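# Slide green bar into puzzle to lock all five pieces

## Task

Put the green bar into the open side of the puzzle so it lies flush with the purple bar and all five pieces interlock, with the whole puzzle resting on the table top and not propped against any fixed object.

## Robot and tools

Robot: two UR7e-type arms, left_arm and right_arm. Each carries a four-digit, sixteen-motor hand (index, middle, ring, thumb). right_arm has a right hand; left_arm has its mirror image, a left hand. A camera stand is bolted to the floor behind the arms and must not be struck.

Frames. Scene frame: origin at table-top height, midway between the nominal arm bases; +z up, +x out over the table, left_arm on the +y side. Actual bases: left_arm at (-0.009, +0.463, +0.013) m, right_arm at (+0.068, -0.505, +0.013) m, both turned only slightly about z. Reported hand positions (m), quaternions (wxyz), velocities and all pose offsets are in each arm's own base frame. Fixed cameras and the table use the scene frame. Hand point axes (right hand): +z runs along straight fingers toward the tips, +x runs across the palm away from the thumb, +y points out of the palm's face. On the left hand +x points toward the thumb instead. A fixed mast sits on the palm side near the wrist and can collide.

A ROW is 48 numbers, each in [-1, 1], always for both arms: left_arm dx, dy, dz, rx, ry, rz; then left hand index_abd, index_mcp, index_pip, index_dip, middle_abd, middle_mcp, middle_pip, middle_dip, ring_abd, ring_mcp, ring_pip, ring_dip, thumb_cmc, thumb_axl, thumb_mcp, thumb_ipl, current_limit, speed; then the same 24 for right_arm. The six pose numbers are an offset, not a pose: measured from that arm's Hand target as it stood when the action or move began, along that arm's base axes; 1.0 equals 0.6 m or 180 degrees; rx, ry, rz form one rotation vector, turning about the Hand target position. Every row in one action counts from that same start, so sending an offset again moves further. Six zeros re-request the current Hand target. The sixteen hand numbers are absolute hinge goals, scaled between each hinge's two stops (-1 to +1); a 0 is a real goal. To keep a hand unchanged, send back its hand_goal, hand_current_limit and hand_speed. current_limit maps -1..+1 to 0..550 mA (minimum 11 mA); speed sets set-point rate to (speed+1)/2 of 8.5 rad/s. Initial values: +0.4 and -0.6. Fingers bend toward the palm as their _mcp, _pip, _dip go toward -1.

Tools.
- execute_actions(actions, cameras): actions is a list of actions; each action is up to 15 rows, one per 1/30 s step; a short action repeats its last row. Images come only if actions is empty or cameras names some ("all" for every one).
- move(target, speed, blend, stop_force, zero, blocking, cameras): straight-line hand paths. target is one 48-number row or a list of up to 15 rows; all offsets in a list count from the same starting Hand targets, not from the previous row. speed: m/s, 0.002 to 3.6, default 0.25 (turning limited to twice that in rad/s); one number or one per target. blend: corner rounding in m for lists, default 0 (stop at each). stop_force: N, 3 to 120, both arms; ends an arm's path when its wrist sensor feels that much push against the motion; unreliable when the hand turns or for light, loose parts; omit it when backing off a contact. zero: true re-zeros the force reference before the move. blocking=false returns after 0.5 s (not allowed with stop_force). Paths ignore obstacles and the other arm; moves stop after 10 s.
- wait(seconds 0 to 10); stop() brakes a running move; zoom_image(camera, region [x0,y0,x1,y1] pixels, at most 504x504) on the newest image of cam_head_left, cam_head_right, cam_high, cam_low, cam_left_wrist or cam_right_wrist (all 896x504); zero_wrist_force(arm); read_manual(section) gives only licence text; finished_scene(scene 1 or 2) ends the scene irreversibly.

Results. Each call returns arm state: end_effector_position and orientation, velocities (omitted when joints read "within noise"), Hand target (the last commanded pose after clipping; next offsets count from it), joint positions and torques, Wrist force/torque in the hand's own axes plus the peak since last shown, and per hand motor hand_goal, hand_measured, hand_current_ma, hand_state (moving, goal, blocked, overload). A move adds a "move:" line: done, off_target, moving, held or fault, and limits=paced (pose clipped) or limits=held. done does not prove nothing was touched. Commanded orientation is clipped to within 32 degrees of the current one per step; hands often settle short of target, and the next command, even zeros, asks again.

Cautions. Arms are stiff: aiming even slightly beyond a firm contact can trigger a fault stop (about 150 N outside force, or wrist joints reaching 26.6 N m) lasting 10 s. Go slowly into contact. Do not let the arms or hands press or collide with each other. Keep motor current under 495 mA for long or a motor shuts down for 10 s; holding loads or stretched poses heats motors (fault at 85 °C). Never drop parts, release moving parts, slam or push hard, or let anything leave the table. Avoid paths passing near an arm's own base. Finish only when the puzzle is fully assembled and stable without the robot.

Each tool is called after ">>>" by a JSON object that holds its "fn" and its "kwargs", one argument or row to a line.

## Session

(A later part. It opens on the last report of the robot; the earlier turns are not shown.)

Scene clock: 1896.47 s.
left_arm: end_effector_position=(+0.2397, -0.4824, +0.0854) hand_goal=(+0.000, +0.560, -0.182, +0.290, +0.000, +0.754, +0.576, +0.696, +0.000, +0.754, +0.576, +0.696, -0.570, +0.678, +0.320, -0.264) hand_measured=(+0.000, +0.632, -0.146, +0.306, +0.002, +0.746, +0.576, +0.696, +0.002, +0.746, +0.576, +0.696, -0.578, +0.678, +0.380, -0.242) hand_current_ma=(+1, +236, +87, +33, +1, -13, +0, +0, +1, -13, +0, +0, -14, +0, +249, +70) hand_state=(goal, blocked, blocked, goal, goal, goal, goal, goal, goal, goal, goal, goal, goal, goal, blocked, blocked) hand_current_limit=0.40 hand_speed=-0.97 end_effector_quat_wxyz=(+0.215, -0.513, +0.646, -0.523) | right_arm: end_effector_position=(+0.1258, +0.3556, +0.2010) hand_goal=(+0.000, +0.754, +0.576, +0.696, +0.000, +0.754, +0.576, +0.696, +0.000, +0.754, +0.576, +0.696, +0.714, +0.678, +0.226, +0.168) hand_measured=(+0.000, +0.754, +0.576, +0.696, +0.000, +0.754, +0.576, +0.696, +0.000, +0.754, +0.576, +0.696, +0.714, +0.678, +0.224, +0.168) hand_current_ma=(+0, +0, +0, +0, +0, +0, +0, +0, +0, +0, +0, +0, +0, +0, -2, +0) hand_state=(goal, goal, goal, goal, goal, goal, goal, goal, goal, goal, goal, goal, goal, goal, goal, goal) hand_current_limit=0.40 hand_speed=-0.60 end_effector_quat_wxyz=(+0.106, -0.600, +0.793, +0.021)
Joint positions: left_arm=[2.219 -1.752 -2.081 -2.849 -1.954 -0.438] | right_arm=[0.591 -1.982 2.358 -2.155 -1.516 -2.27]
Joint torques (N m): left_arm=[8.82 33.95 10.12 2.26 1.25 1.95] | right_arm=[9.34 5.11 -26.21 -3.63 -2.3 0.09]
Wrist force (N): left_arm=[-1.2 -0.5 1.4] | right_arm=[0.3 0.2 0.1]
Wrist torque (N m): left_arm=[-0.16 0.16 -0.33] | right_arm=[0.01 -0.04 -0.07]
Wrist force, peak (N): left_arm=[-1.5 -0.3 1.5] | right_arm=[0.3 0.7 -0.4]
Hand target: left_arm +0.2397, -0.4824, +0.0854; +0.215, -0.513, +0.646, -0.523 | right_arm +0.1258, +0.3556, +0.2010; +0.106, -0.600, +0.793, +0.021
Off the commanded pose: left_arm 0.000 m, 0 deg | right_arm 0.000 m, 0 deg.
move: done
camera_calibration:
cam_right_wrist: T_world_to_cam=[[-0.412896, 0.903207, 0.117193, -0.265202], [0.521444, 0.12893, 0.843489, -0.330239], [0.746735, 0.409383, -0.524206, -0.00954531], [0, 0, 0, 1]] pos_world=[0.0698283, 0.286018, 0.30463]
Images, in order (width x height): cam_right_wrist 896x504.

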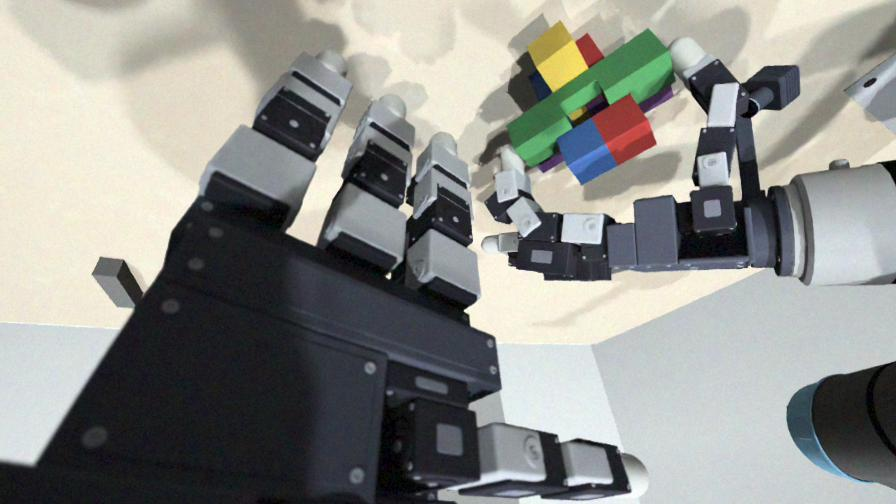

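>>> {"fn": "move", "kwargs": {
  "target": [0.00061,0.00118,0,0,0,0,0,0.56,-0.182,0.29,0,0.754,0.576,0.696,0,0.754,0.576,0.696,-0.571,0.678,0.32,-0.265,0.4,-0.97,0,0,0,0,0,0,0,0.754,0.576,0.696,0,0.754,0.576,0.696,0,0.754,0.576,0.696,0.714,0.678,0.226,0.168,0.4,-0.6],
  "speed": 0.01,
  "cameras": ["cam_right_wrist"]
}}

>>> {"fn": "zoom_image", "kwargs": {
  "camera": "cam_right_wrist",
  "region": [540, 110, 600, 170]
}}

>>> {"fn": "zoom_image", "kwargs": {
  "camera": "cam_right_wrist",
  "region": [555, 155, 595, 195]
}}

>>> {"fn": "zoom_image", "kwargs": {
  "camera": "cam_right_wrist",
  "region": [625, 110, 665, 150]
}}

>>> {"fn": "zoom_image", "kwargs": {
  "camera": "cam_right_wrist",
  "region": [535, 45, 595, 105]
}}

Scene clock: 1906.93 s.
left_arm: end_effector_position=(+0.2401, -0.4817, +0.0854) hand_goal=(+0.000, +0.560, -0.182, +0.290, +0.000, +0.754, +0.576, +0.696, +0.000, +0.754, +0.576, +0.696, -0.570, +0.678, +0.320, -0.264) hand_measured=(+0.000, +0.632, -0.146, +0.306, +0.002, +0.746, +0.576, +0.696, +0.002, +0.746, +0.576, +0.696, -0.578, +0.678, +0.380, -0.242) hand_current_ma=(+1, +236, +87, +33, +1, -13, +0, +0, +1, -13, +0, +0, -14, +0, +249, +70) hand_state=(goal, blocked, blocked, goal, goal, goal, goal, goal, goal, goal, goal, goal, goal, goal, blocked, blocked) hand_current_limit=0.40 hand_speed=-0.97 end_effector_quat_wxyz=(+0.215, -0.513, +0.646, -0.523) | right_arm: end_effector_position=(+0.1258, +0.3556, +0.2010) hand_goal=(+0.000, +0.754, +0.576, +0.696, +0.000, +0.754, +0.576, +0.696, +0.000, +0.754, +0.576, +0.696, +0.714, +0.678, +0.226, +0.168) hand_measured=(+0.000, +0.754, +0.576, +0.696, +0.000, +0.754, +0.576, +0.696, +0.000, +0.754, +0.576, +0.696, +0.714, +0.678, +0.224, +0.168) hand_current_ma=(+0, +0, +0, +0, +0, +0, +0, +0, +0, +0, +0, +0, +0, +0, -2, +0) hand_state=(goal, goal, goal, goal, goal, goal, goal, goal, goal, goal, goal, goal, goal, goal, goal, goal) hand_current_limit=0.40 hand_speed=-0.60 end_effector_quat_wxyz=(+0.106, -0.600, +0.793, +0.021)
Joint positions: left_arm=[2.221 -1.751 -2.083 -2.849 -1.952 -0.437] | right_arm=[0.591 -1.982 2.358 -2.155 -1.516 -2.27]
Joint torques (N m): left_arm=[9.09 34.72 9.77 2.33 1.04 2] | right_arm=[9.27 4.02 -26.43 -3.4 -2.32 0.37]
Wrist force (N): left_arm=[-1.0 0.1 1.0] | right_arm=[0.3 0.0 0.1]
Wrist torque (N m): left_arm=[-0.09 0.14 -0.35] | right_arm=[-0.01 -0.03 -0.08]
Wrist force, peak (N): left_arm=[-1.5 -0.2 1.5] | right_arm=[0.0 0.8 0.0]
Hand target: left_arm +0.2401, -0.4817, +0.0854; +0.215, -0.513, +0.646, -0.523 | right_arm +0.1258, +0.3556, +0.2010; +0.106, -0.600, +0.793, +0.021
Off the commanded pose: left_arm 0.000 m, 0 deg | right_arm 0.000 m, 0 deg.
move: done
camera_calibration:
cam_right_wrist: T_world_to_cam=[[-0.412896, 0.903207, 0.117193, -0.265202], [0.521444, 0.12893, 0.843489, -0.330239], [0.746735, 0.409383, -0.524206, -0.00954531], [0, 0, 0, 1]] pos_world=[0.0698283, 0.286018, 0.30463]
Images, in order (width x height): cam_right_wrist 896x504.

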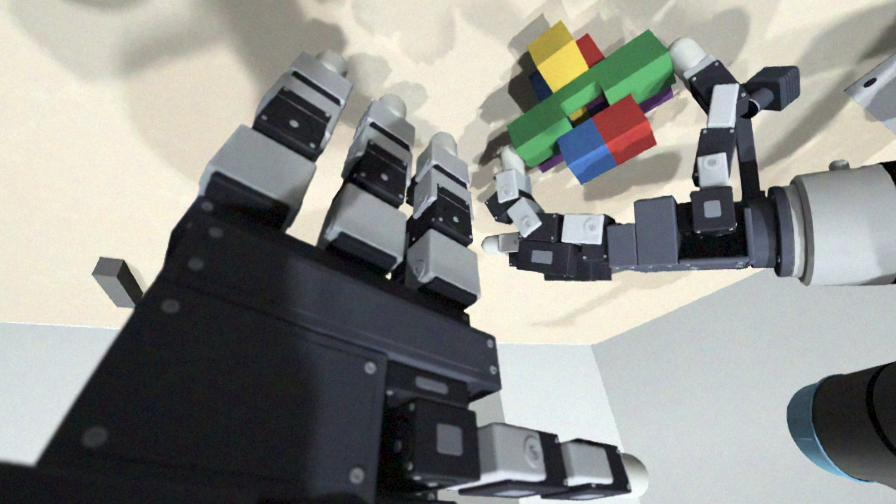

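Scaled by 8.400 from the camera's 896x504 image, which has a finer 1280x720 frame.

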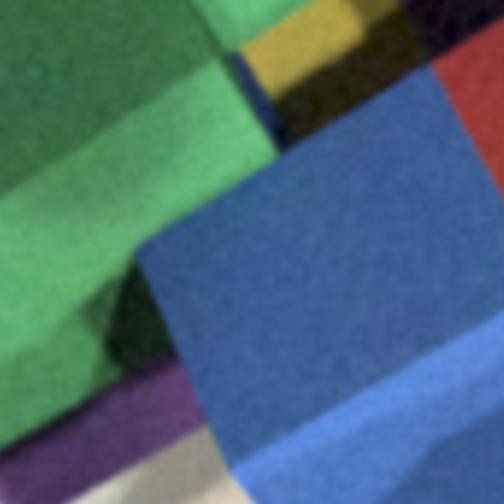

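Scaled by 12.600 from the camera's 896x504 image, which has a finer 1280x720 frame.

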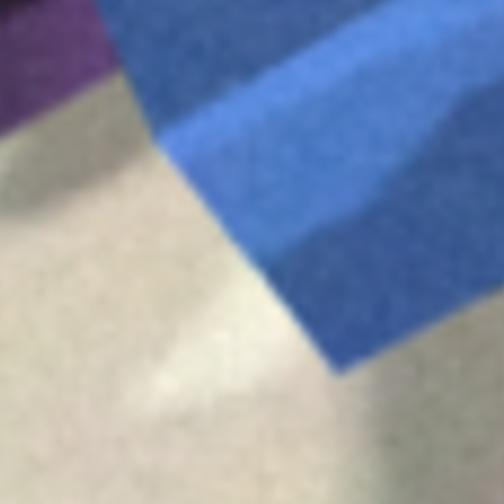

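Scaled by 12.600 from the camera's 896x504 image, which has a finer 1280x720 frame.

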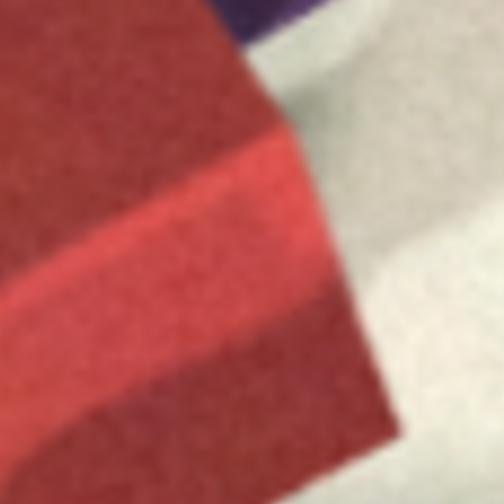

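Scaled by 8.400 from the camera's 896x504 image, which has a finer 1280x720 frame.

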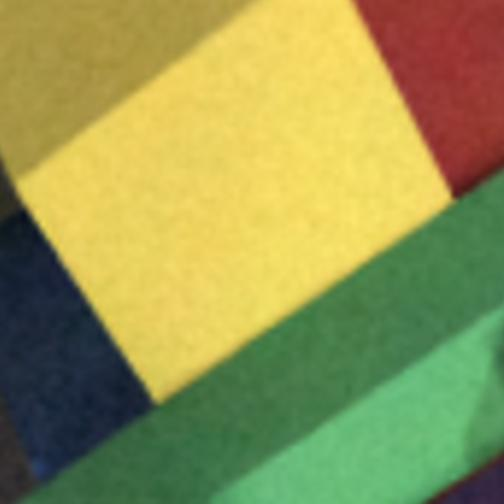

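>>> {"fn": "move", "kwargs": {
  "target": [0.00061,0.00118,0,0,0,0,0,0.56,-0.182,0.29,0,0.754,0.576,0.696,0,0.754,0.576,0.696,-0.571,0.678,0.32,-0.265,0.4,-0.97,0,0,0,0,0,0,0,0.754,0.576,0.696,0,0.754,0.576,0.696,0,0.754,0.576,0.696,0.714,0.678,0.226,0.168,0.4,-0.6],
  "speed": 0.01,
  "cameras": ["cam_right_wrist"]
}}

>>> {"fn": "zoom_image", "kwargs": {
  "camera": "cam_right_wrist",
  "region": [540, 110, 600, 170]
}}

>>> {"fn": "zoom_image", "kwargs": {
  "camera": "cam_right_wrist",
  "region": [555, 155, 595, 195]
}}

>>> {"fn": "zoom_image", "kwargs": {
  "camera": "cam_right_wrist",
  "region": [625, 110, 665, 150]
}}

>>> {"fn": "zoom_image", "kwargs": {
  "camera": "cam_right_wrist",
  "region": [535, 45, 595, 105]
}}

>>> {"fn": "zoom_image", "kwargs": {
  "camera": "cam_right_wrist",
  "region": [600, 60, 660, 120]
}}

Scene clock: 1916.77 s.
left_arm: end_effector_position=(+0.2405, -0.4810, +0.0854) hand_goal=(+0.000, +0.560, -0.182, +0.290, +0.000, +0.754, +0.576, +0.696, +0.000, +0.754, +0.576, +0.696, -0.570, +0.678, +0.320, -0.264) hand_measured=(+0.000, +0.632, -0.146, +0.306, +0.002, +0.746, +0.576, +0.696, +0.002, +0.746, +0.576, +0.696, -0.578, +0.678, +0.380, -0.242) hand_current_ma=(+1, +236, +87, +33, +1, -13, +0, +0, +1, -13, +0, +0, -14, +0, +249, +70) hand_state=(goal, blocked, blocked, goal, goal, goal, goal, goal, goal, goal, goal, goal, goal, goal, blocked, blocked) hand_current_limit=0.40 hand_speed=-0.97 end_effector_quat_wxyz=(+0.215, -0.513, +0.646, -0.523) | right_arm: end_effector_position=(+0.1258, +0.3556, +0.2010) hand_goal=(+0.000, +0.754, +0.576, +0.696, +0.000, +0.754, +0.576, +0.696, +0.000, +0.754, +0.576, +0.696, +0.714, +0.678, +0.226, +0.168) hand_measured=(+0.000, +0.754, +0.576, +0.696, +0.000, +0.754, +0.576, +0.696, +0.000, +0.754, +0.576, +0.696, +0.714, +0.678, +0.224, +0.168) hand_current_ma=(+0, +0, +0, +0, +0, +0, +0, +0, +0, +0, +0, +0, +0, +0, -2, +0) hand_state=(goal, goal, goal, goal, goal, goal, goal, goal, goal, goal, goal, goal, goal, goal, goal, goal) hand_current_limit=0.40 hand_speed=-0.60 end_effector_quat_wxyz=(+0.106, -0.600, +0.793, +0.021)
Joint positions: left_arm=[2.223 -1.749 -2.085 -2.848 -1.95 -0.436] | right_arm=[0.591 -1.982 2.358 -2.155 -1.516 -2.27]
Joint torques (N m): left_arm=[9.76 34.29 10.15 2.26 1.11 2.04] | right_arm=[8.1 3.74 -25.94 -3.32 -2.35 0.2]
Wrist force (N): left_arm=[-0.9 0.1 0.9] | right_arm=[0.1 0.3 0.0]
Wrist torque (N m): left_arm=[-0.10 0.15 -0.36] | right_arm=[0.03 -0.01 -0.08]
Wrist force, peak (N): left_arm=[-1.1 -0.1 1.5] | right_arm=[0.4 0.7 0.3]
Hand target: left_arm +0.2405, -0.4810, +0.0854; +0.215, -0.513, +0.646, -0.523 | right_arm +0.1258, +0.3556, +0.2010; +0.106, -0.600, +0.793, +0.021
Off the commanded pose: left_arm 0.000 m, 0 deg | right_arm 0.000 m, 0 deg.
move: done
camera_calibration:
cam_right_wrist: T_world_to_cam=[[-0.412896, 0.903207, 0.117193, -0.265202], [0.521444, 0.12893, 0.843489, -0.330239], [0.746735, 0.409383, -0.524206, -0.00954531], [0, 0, 0, 1]] pos_world=[0.0698283, 0.286018, 0.30463]
Images, in order (width x height): cam_right_wrist 896x504.

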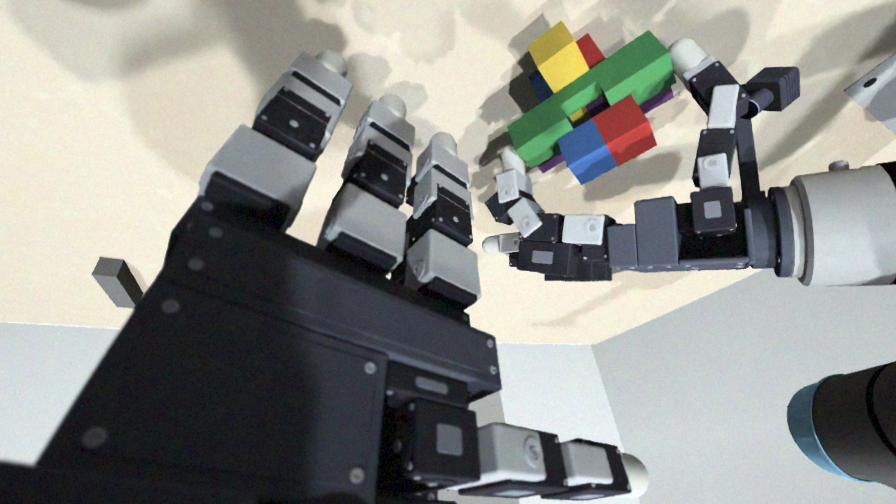

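Scaled by 8.400 from the camera's 896x504 image, which has a finer 1280x720 frame.

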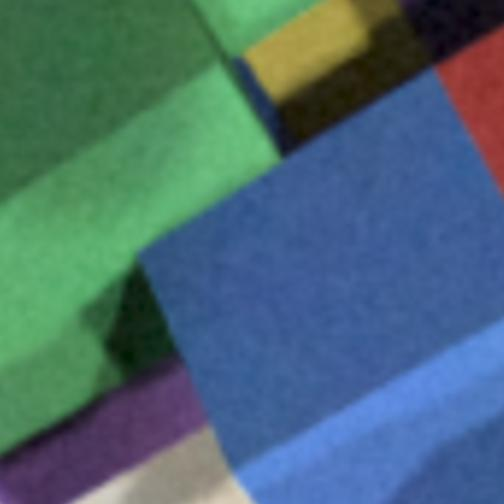

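Scaled by 12.600 from the camera's 896x504 image, which has a finer 1280x720 frame.

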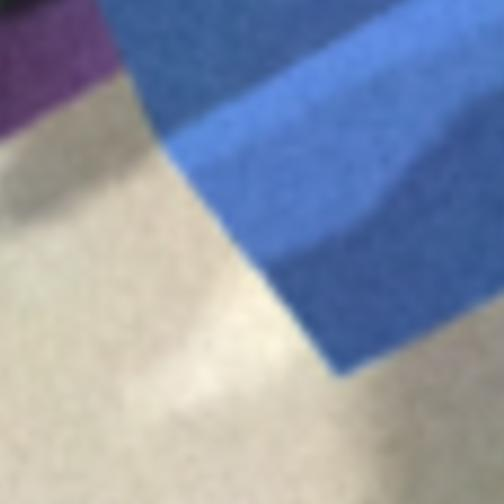

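Scaled by 12.600 from the camera's 896x504 image, which has a finer 1280x720 frame.

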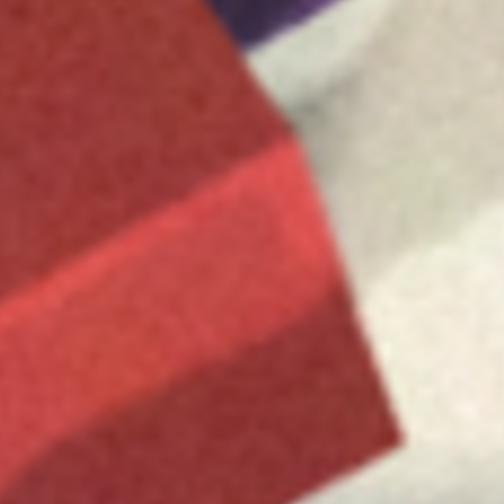

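Scaled by 8.400 from the camera's 896x504 image, which has a finer 1280x720 frame.

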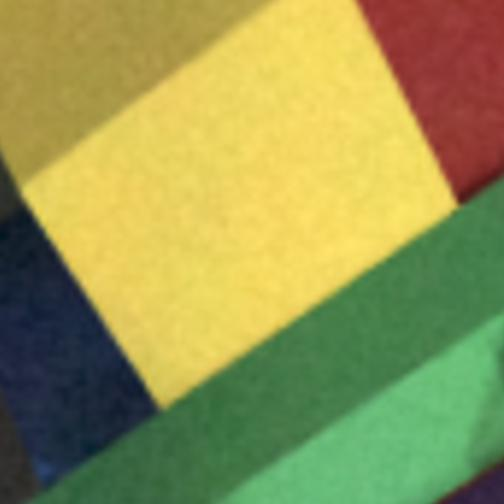

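Scaled by 8.400 from the camera's 896x504 image, which has a finer 1280x720 frame.

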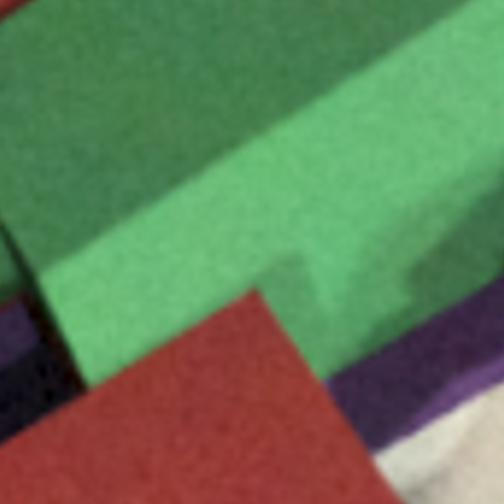

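>>> {"fn": "move", "kwargs": {
  "target": [0,0,-0.0083,0,0,0,0,0.56,-0.182,0.29,0,0.754,0.576,0.696,0,0.754,0.576,0.696,-0.571,0.678,0.32,-0.265,0.4,-0.97,0,0,0,0,0,0,0,0.754,0.576,0.696,0,0.754,0.576,0.696,0,0.754,0.576,0.696,0.714,0.678,0.226,0.168,0.4,-0.6],
  "speed": 0.005,
  "stop_force": 3,
  "cameras": ["cam_right_wrist"]
}}

>>> {"fn": "zoom_image", "kwargs": {
  "camera": "cam_right_wrist",
  "region": [540, 110, 600, 170]
}}

>>> {"fn": "zoom_image", "kwargs": {
  "camera": "cam_right_wrist",
  "region": [535, 45, 595, 105]
}}

>>> {"fn": "zoom_image", "kwargs": {
  "camera": "cam_right_wrist",
  "region": [500, 95, 560, 155]
}}

>>> {"fn": "zoom_image", "kwargs": {
  "camera": "cam_right_wrist",
  "region": [625, 15, 685, 75]
}}

Scene clock: 1928.00 s.
left_arm: end_effector_position=(+0.2405, -0.4810, +0.0824) hand_goal=(+0.000, +0.560, -0.182, +0.290, +0.000, +0.754, +0.576, +0.696, +0.000, +0.754, +0.576, +0.696, -0.570, +0.678, +0.320, -0.264) hand_measured=(+0.006, +0.632, -0.146, +0.306, +0.002, +0.746, +0.576, +0.696, +0.002, +0.746, +0.576, +0.696, -0.562, +0.678, +0.380, -0.242) hand_current_ma=(+6, +236, +87, +33, +1, -13, +0, +0, +1, -13, +0, +0, +11, +0, +249, +70) hand_state=(goal, blocked, blocked, goal, goal, goal, goal, goal, goal, goal, goal, goal, goal, goal, blocked, blocked) hand_current_limit=0.40 hand_speed=-0.97 end_effector_quat_wxyz=(+0.215, -0.513, +0.646, -0.523) | right_arm: end_effector_position=(+0.1258, +0.3556, +0.2010) hand_goal=(+0.000, +0.754, +0.576, +0.696, +0.000, +0.754, +0.576, +0.696, +0.000, +0.754, +0.576, +0.696, +0.714, +0.678, +0.226, +0.168) hand_measured=(+0.000, +0.754, +0.576, +0.696, +0.000, +0.754, +0.576, +0.696, +0.000, +0.754, +0.576, +0.696, +0.714, +0.678, +0.224, +0.168) hand_current_ma=(+0, +0, +0, +0, +0, +0, +0, +0, +0, +0, +0, +0, +0, +0, -2, +0) hand_state=(goal, goal, goal, goal, goal, goal, goal, goal, goal, goal, goal, goal, goal, goal, goal, goal) hand_current_limit=0.40 hand_speed=-0.60 end_effector_quat_wxyz=(+0.106, -0.600, +0.793, +0.021)
Joint positions: left_arm=[2.223 -1.754 -2.088 -2.839 -1.95 -0.436] | right_arm=[0.591 -1.982 2.358 -2.155 -1.516 -2.27]
Joint torques (N m): left_arm=[8.78 33.17 24.49 -1.19 0.84 1.79] | right_arm=[9.3 4.47 -26 -3.18 -2.2 0.05]
Wrist force (N): left_arm=[0.1 -1.7 0.7] | right_arm=[0.1 0.3 0.0]
Wrist torque (N m): left_arm=[-0.16 0.14 -0.38] | right_arm=[0.03 -0.01 -0.08]
Wrist force, peak (N): left_arm=[0.8 -3.2 0.4] | right_arm=[-0.1 0.7 0.2]
Hand target: left_arm +0.2405, -0.4810, +0.0824; +0.215, -0.513, +0.646, -0.523 (not the last commanded pose) | right_arm +0.1258, +0.3556, +0.2010; +0.106, -0.600, +0.793, +0.021
Off the commanded pose: left_arm 0.002 m, 0 deg | right_arm 0.000 m, 0 deg.
move: contact (left_arm)
camera_calibration:
cam_right_wrist: T_world_to_cam=[[-0.412896, 0.903207, 0.117193, -0.265202], [0.521444, 0.12893, 0.843489, -0.330239], [0.746735, 0.409383, -0.524206, -0.00954531], [0, 0, 0, 1]] pos_world=[0.0698283, 0.286018, 0.30463]
Images, in order (width x height): cam_right_wrist 896x504.

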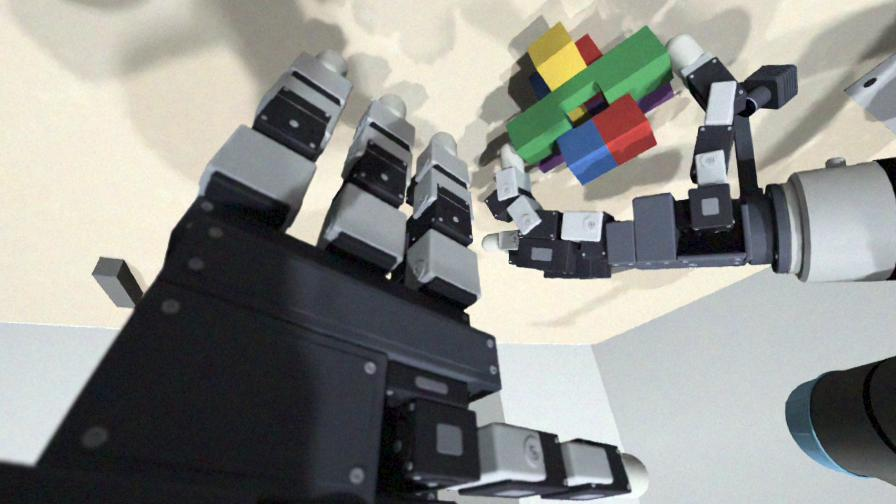

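Scaled by 8.400 from the camera's 896x504 image, which has a finer 1280x720 frame.

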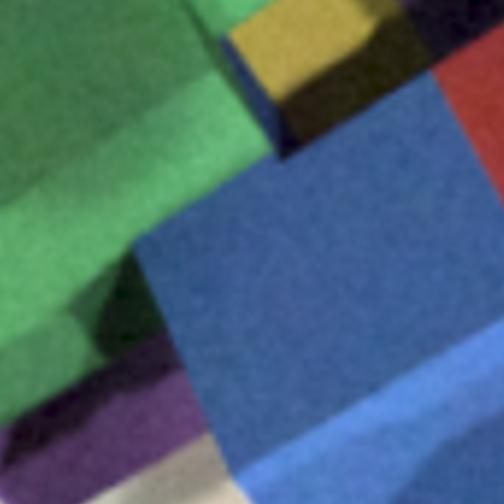

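Scaled by 8.400 from the camera's 896x504 image, which has a finer 1280x720 frame.

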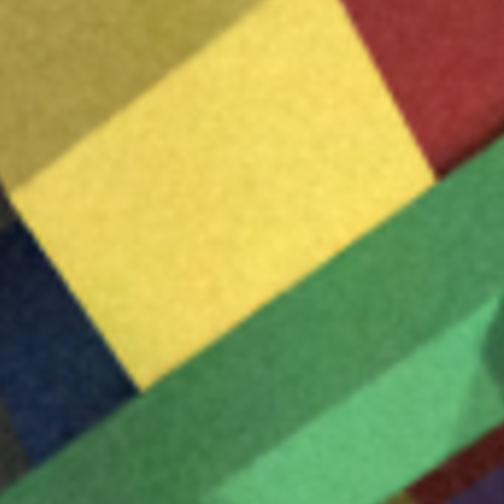

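Scaled by 8.400 from the camera's 896x504 image, which has a finer 1280x720 frame.

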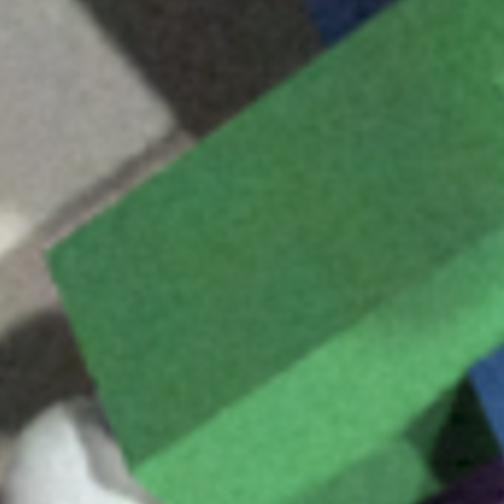

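Scaled by 8.400 from the camera's 896x504 image, which has a finer 1280x720 frame.

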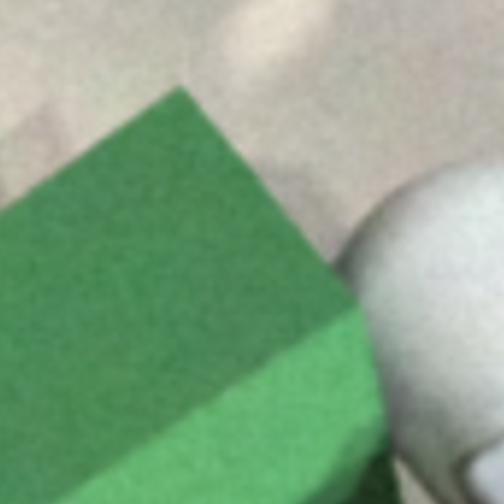

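>>> {"fn": "move", "kwargs": {
  "target": [
    [0,0,0.0042,0,0,0,0,0.56,-0.182,0.29,0,0.754,0.576,0.696,0,0.754,0.576,0.696,-0.571,0.678,0.32,-0.265,0.4,-0.97,0,0,0,0,0,0,0,0.754,0.576,0.696,0,0.754,0.576,0.696,0,0.754,0.576,0.696,0.714,0.678,0.226,0.168,0.4,-0.6],
    [-0.0017,-0.0050,0.0088,0.0306,-0.0158,0,0,0.56,-0.182,0.29,0,0.754,0.576,0.696,0,0.754,0.576,0.696,-0.571,0.678,0.32,-0.265,0.4,-0.97,0,0,0,0,0,0,0,0.754,0.576,0.696,0,0.754,0.576,0.696,0,0.754,0.576,0.696,0.714,0.678,0.226,0.168,0.4,-0.6]
  ],
  "speed": 0.02,
  "cameras": ["cam_right_wrist"]
}}

>>> {"fn": "zoom_image", "kwargs": {
  "camera": "cam_right_wrist",
  "region": [500, 95, 560, 155]
}}

>>> {"fn": "zoom_image", "kwargs": {
  "camera": "cam_right_wrist",
  "region": [625, 15, 685, 75]
}}

>>> {"fn": "zoom_image", "kwargs": {
  "camera": "cam_right_wrist",
  "region": [540, 110, 600, 170]
}}

>>> {"fn": "zoom_image", "kwargs": {
  "camera": "cam_right_wrist",
  "region": [600, 60, 660, 120]
}}

>>> {"fn": "zoom_image", "kwargs": {
  "camera": "cam_right_wrist",
  "region": [535, 45, 595, 105]
}}

>>> {"fn": "zoom_image", "kwargs": {
  "camera": "cam_right_wrist",
  "region": [555, 155, 595, 195]
}}

>>> {"fn": "zoom_image", "kwargs": {
  "camera": "cam_right_wrist",
  "region": [625, 110, 665, 150]
}}

Scene clock: 2009.10 s.
left_arm: end_effector_position=(+0.2395, -0.4840, +0.0877) hand_goal=(+0.000, +0.560, -0.182, +0.290, +0.000, +0.754, +0.576, +0.696, +0.000, +0.754, +0.576, +0.696, -0.570, +0.678, +0.320, -0.264) hand_measured=(+0.002, +0.630, -0.146, +0.306, +0.002, +0.746, +0.576, +0.696, +0.002, +0.746, +0.576, +0.696, -0.576, +0.678, +0.380, -0.242) hand_current_ma=(+3, +234, +88, +33, +1, -13, +0, +0, +1, -13, +0, +0, -8, +0, +249, +70) hand_state=(goal, blocked, blocked, goal, goal, goal, goal, goal, goal, goal, goal, goal, goal, goal, blocked, blocked) hand_current_limit=0.40 hand_speed=-0.97 end_effector_quat_wxyz=(+0.255, -0.489, +0.665, -0.504) | right_arm: end_effector_position=(+0.1258, +0.3556, +0.2010) hand_goal=(+0.000, +0.754, +0.576, +0.696, +0.000, +0.754, +0.576, +0.696, +0.000, +0.754, +0.576, +0.696, +0.714, +0.678, +0.226, +0.168) hand_measured=(+0.000, +0.754, +0.576, +0.696, +0.000, +0.754, +0.576, +0.696, +0.000, +0.754, +0.576, +0.696, +0.714, +0.678, +0.224, +0.168) hand_current_ma=(+0, +0, +0, +0, +0, +0, +0, +0, +0, +0, +0, +0, +0, +0, -2, +0) hand_state=(goal, goal, goal, goal, goal, goal, goal, goal, goal, goal, goal, goal, goal, goal, goal, goal) hand_current_limit=0.40 hand_speed=-0.60 end_effector_quat_wxyz=(+0.106, -0.600, +0.793, +0.021)
Joint positions: left_arm=[2.172 -1.776 -2.031 -2.893 -2.035 -0.361] | right_arm=[0.591 -1.982 2.358 -2.155 -1.516 -2.27]
Joint torques (N m): left_arm=[-10.53 17.18 25.37 -0.94 -1.29 2.05] | right_arm=[8.77 4.62 -26.47 -3.13 -2.24 -0.13]
Wrist force (N): left_arm=[-1.3 -0.4 0.6] | right_arm=[0.2 0.5 0.2]
Wrist torque (N m): left_arm=[-0.18 0.18 -0.36] | right_arm=[0.03 -0.03 -0.07]
Wrist force, peak (N): left_arm=[-0.2 -2.1 0.7] | right_arm=[-0.2 0.9 0.0]
Hand target: left_arm +0.2395, -0.4840, +0.0877; +0.255, -0.489, +0.665, -0.504 | right_arm +0.1258, +0.3556, +0.2010; +0.106, -0.600, +0.793, +0.021
Off the commanded pose: left_arm 0.000 m, 0 deg | right_arm 0.000 m, 0 deg.
move: done
camera_calibration:
cam_right_wrist: T_world_to_cam=[[-0.412896, 0.903207, 0.117193, -0.265202], [0.521444, 0.12893, 0.843489, -0.330239], [0.746735, 0.409383, -0.524206, -0.00954531], [0, 0, 0, 1]] pos_world=[0.0698283, 0.286018, 0.30463]
Images, in order (width x height): cam_right_wrist 896x504.

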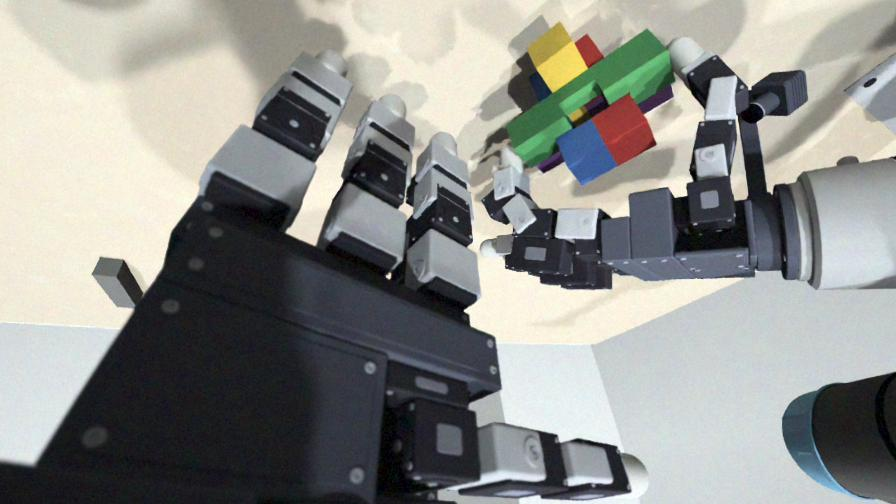

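Scaled by 8.400 from the camera's 896x504 image, which has a finer 1280x720 frame.

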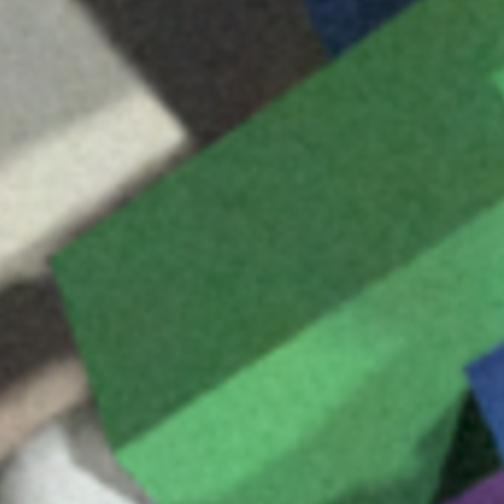

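Scaled by 8.400 from the camera's 896x504 image, which has a finer 1280x720 frame.

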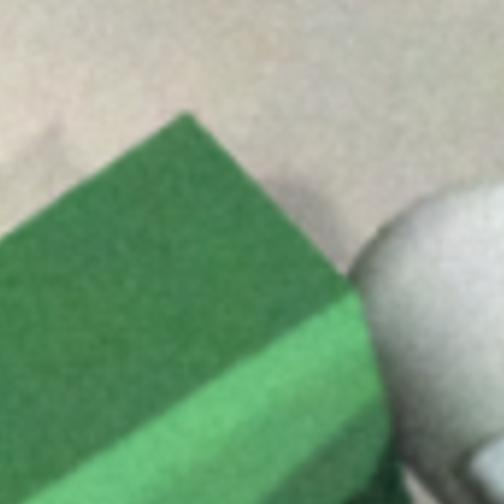

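Scaled by 8.400 from the camera's 896x504 image, which has a finer 1280x720 frame.

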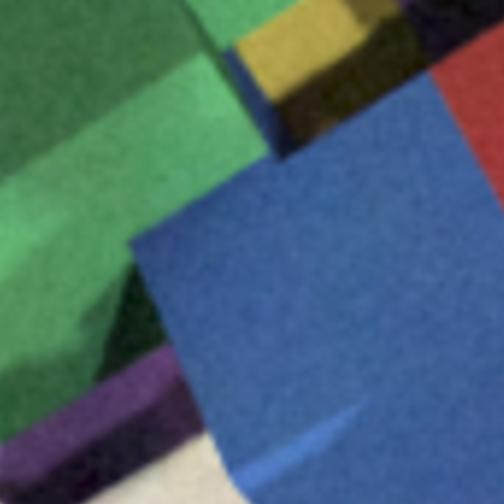

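Scaled by 8.400 from the camera's 896x504 image, which has a finer 1280x720 frame.

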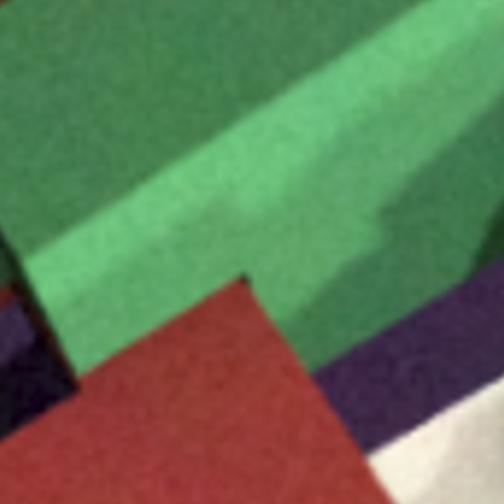

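Scaled by 8.400 from the camera's 896x504 image, which has a finer 1280x720 frame.

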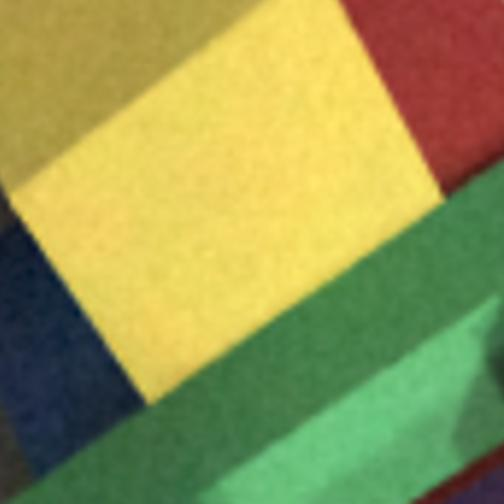

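Scaled by 12.600 from the camera's 896x504 image, which has a finer 1280x720 frame.

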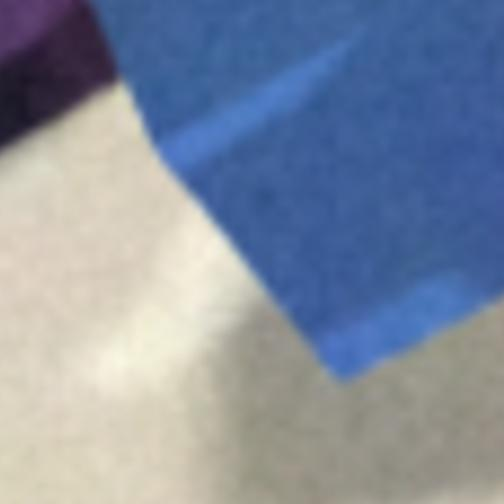

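Scaled by 12.600 from the camera's 896x504 image, which has a finer 1280x720 frame.

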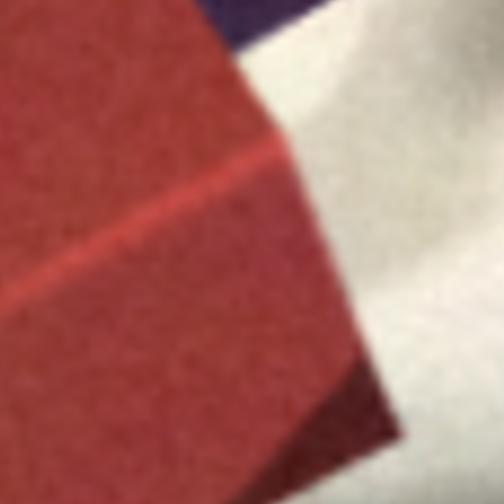

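>>> {"fn": "move", "kwargs": {
  "target": [0,0,0.0017,0,0,0, 0,0.56,-0.182,0.29,0,0.754,0.576,0.696,0,0.754,0.576,0.696,-0.571,0.678,0.32,-0.265,0.4,-0.97, 0,0,0,0,0,0, 0,0.754,0.576,0.696,0,0.754,0.576,0.696,0,0.754,0.576,0.696,0.714,0.678,0.226,0.168,0.4,-0.6],
  "speed": 0.01,
  "cameras": ["cam_right_wrist","cam_low"]
}}

>>> {"fn": "zoom_image", "kwargs": {
  "camera": "cam_right_wrist",
  "region": [490, 10, 710, 200]
}}

>>> {"fn": "zoom_image", "kwargs": {
  "camera": "cam_right_wrist",
  "region": [540, 110, 600, 170]
}}

>>> {"fn": "zoom_image", "kwargs": {
  "camera": "cam_right_wrist",
  "region": [600, 60, 660, 120]
}}

>>> {"fn": "zoom_image", "kwargs": {
  "camera": "cam_right_wrist",
  "region": [535, 45, 595, 105]
}}

Scene clock: 2028.10 s.
left_arm: end_effector_position=(+0.2395, -0.4840, +0.0887) hand_goal=(+0.000, +0.560, -0.182, +0.290, +0.000, +0.754, +0.576, +0.696, +0.000, +0.754, +0.576, +0.696, -0.570, +0.678, +0.320, -0.264) hand_measured=(+0.002, +0.630, -0.146, +0.306, +0.002, +0.746, +0.576, +0.696, +0.002, +0.746, +0.576, +0.696, -0.576, +0.678, +0.380, -0.242) hand_current_ma=(+3, +234, +88, +33, +1, -13, +0, +0, +1, -13, +0, +0, -8, +0, +249, +70) hand_state=(goal, blocked, blocked, goal, goal, goal, goal, goal, goal, goal, goal, goal, goal, goal, blocked, blocked) hand_current_limit=0.40 hand_speed=-0.97 end_effector_quat_wxyz=(+0.255, -0.489, +0.665, -0.504) | right_arm: end_effector_position=(+0.1258, +0.3556, +0.2010) hand_goal=(+0.000, +0.754, +0.576, +0.696, +0.000, +0.754, +0.576, +0.696, +0.000, +0.754, +0.576, +0.696, +0.714, +0.678, +0.226, +0.168) hand_measured=(+0.000, +0.754, +0.576, +0.696, +0.000, +0.754, +0.576, +0.696, +0.000, +0.754, +0.576, +0.696, +0.714, +0.678, +0.224, +0.168) hand_current_ma=(+0, +0, +0, +0, +0, +0, +0, +0, +0, +0, +0, +0, +0, +0, -2, +0) hand_state=(goal, goal, goal, goal, goal, goal, goal, goal, goal, goal, goal, goal, goal, goal, goal, goal) hand_current_limit=0.40 hand_speed=-0.60 end_effector_quat_wxyz=(+0.106, -0.600, +0.793, +0.021)
Joint positions: left_arm=[2.172 -1.774 -2.03 -2.896 -2.035 -0.361] | right_arm=[0.591 -1.982 2.358 -2.155 -1.516 -2.27]
Joint torques (N m): left_arm=[-10.25 36.35 26.03 -0.91 -1.36 1.94] | right_arm=[9.04 4.19 -25.6 -3.2 -2.09 -0.24]
Wrist force (N): left_arm=[-1.5 0.1 0.9] | right_arm=[0.1 0.5 0.1]
Wrist torque (N m): left_arm=[-0.18 0.20 -0.37] | right_arm=[0.03 -0.01 -0.07]
Wrist force, peak (N): left_arm=[-1.8 -0.5 0.6] | right_arm=[0.1 0.7 0.1]
Hand target: left_arm +0.2395, -0.4840, +0.0887; +0.255, -0.489, +0.665, -0.504 | right_arm +0.1258, +0.3556, +0.2010; +0.106, -0.600, +0.793, +0.021
Off the commanded pose: left_arm 0.000 m, 0 deg | right_arm 0.000 m, 0 deg.
move: done
camera_calibration:
cam_right_wrist: T_world_to_cam=[[-0.412896, 0.903207, 0.117193, -0.265202], [0.521444, 0.12893, 0.843489, -0.330239], [0.746735, 0.409383, -0.524206, -0.00954531], [0, 0, 0, 1]] pos_world=[0.0698283, 0.286018, 0.30463]
Images, in order (width x height): cam_low 896x504, cam_right_wrist 896x504.

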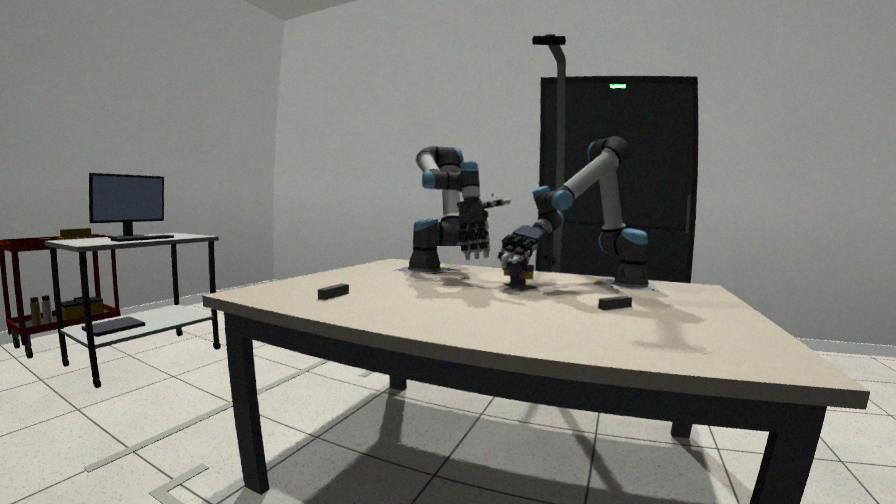

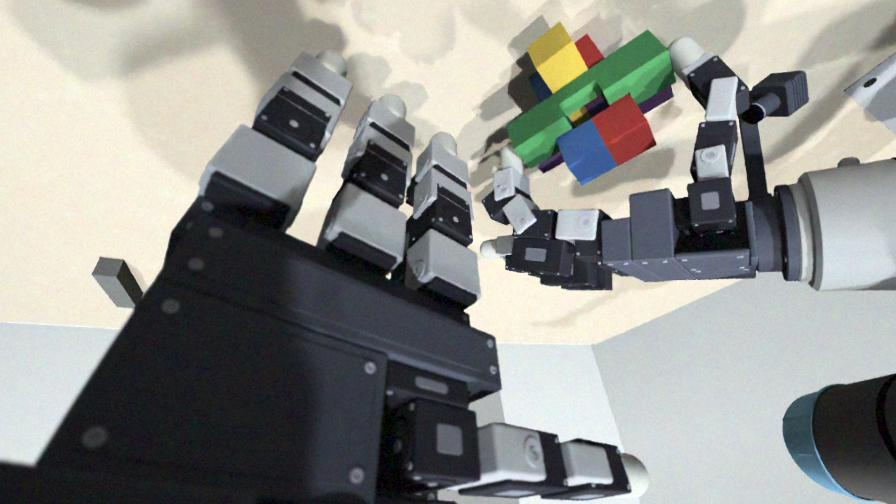

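Scaled by 2.291 from the camera's 896x504 image, which has a finer 1280x720 frame.

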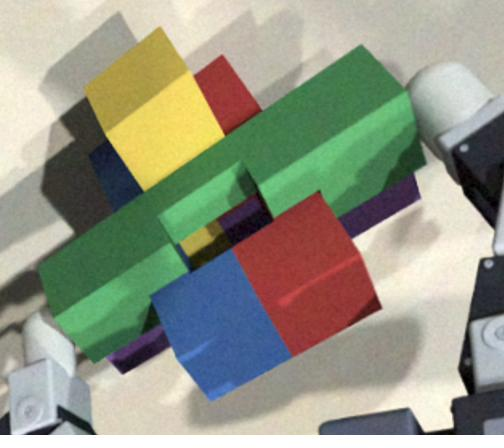

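Scaled by 8.400 from the camera's 896x504 image, which has a finer 1280x720 frame.

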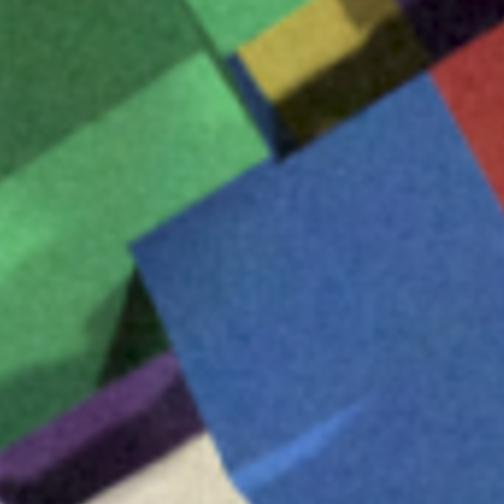

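Scaled by 8.400 from the camera's 896x504 image, which has a finer 1280x720 frame.

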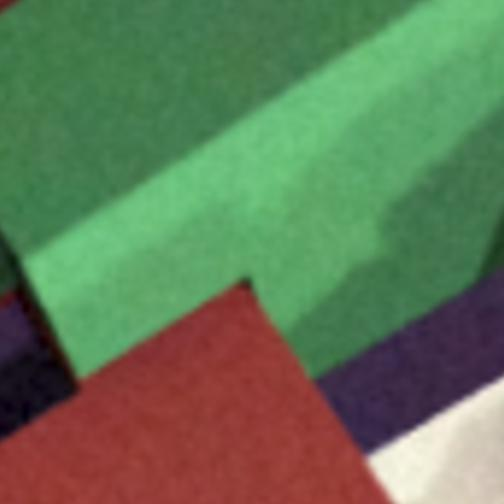

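Scaled by 8.400 from the camera's 896x504 image, which has a finer 1280x720 frame.

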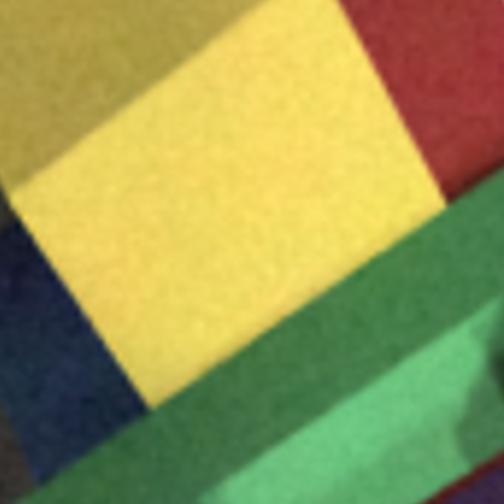

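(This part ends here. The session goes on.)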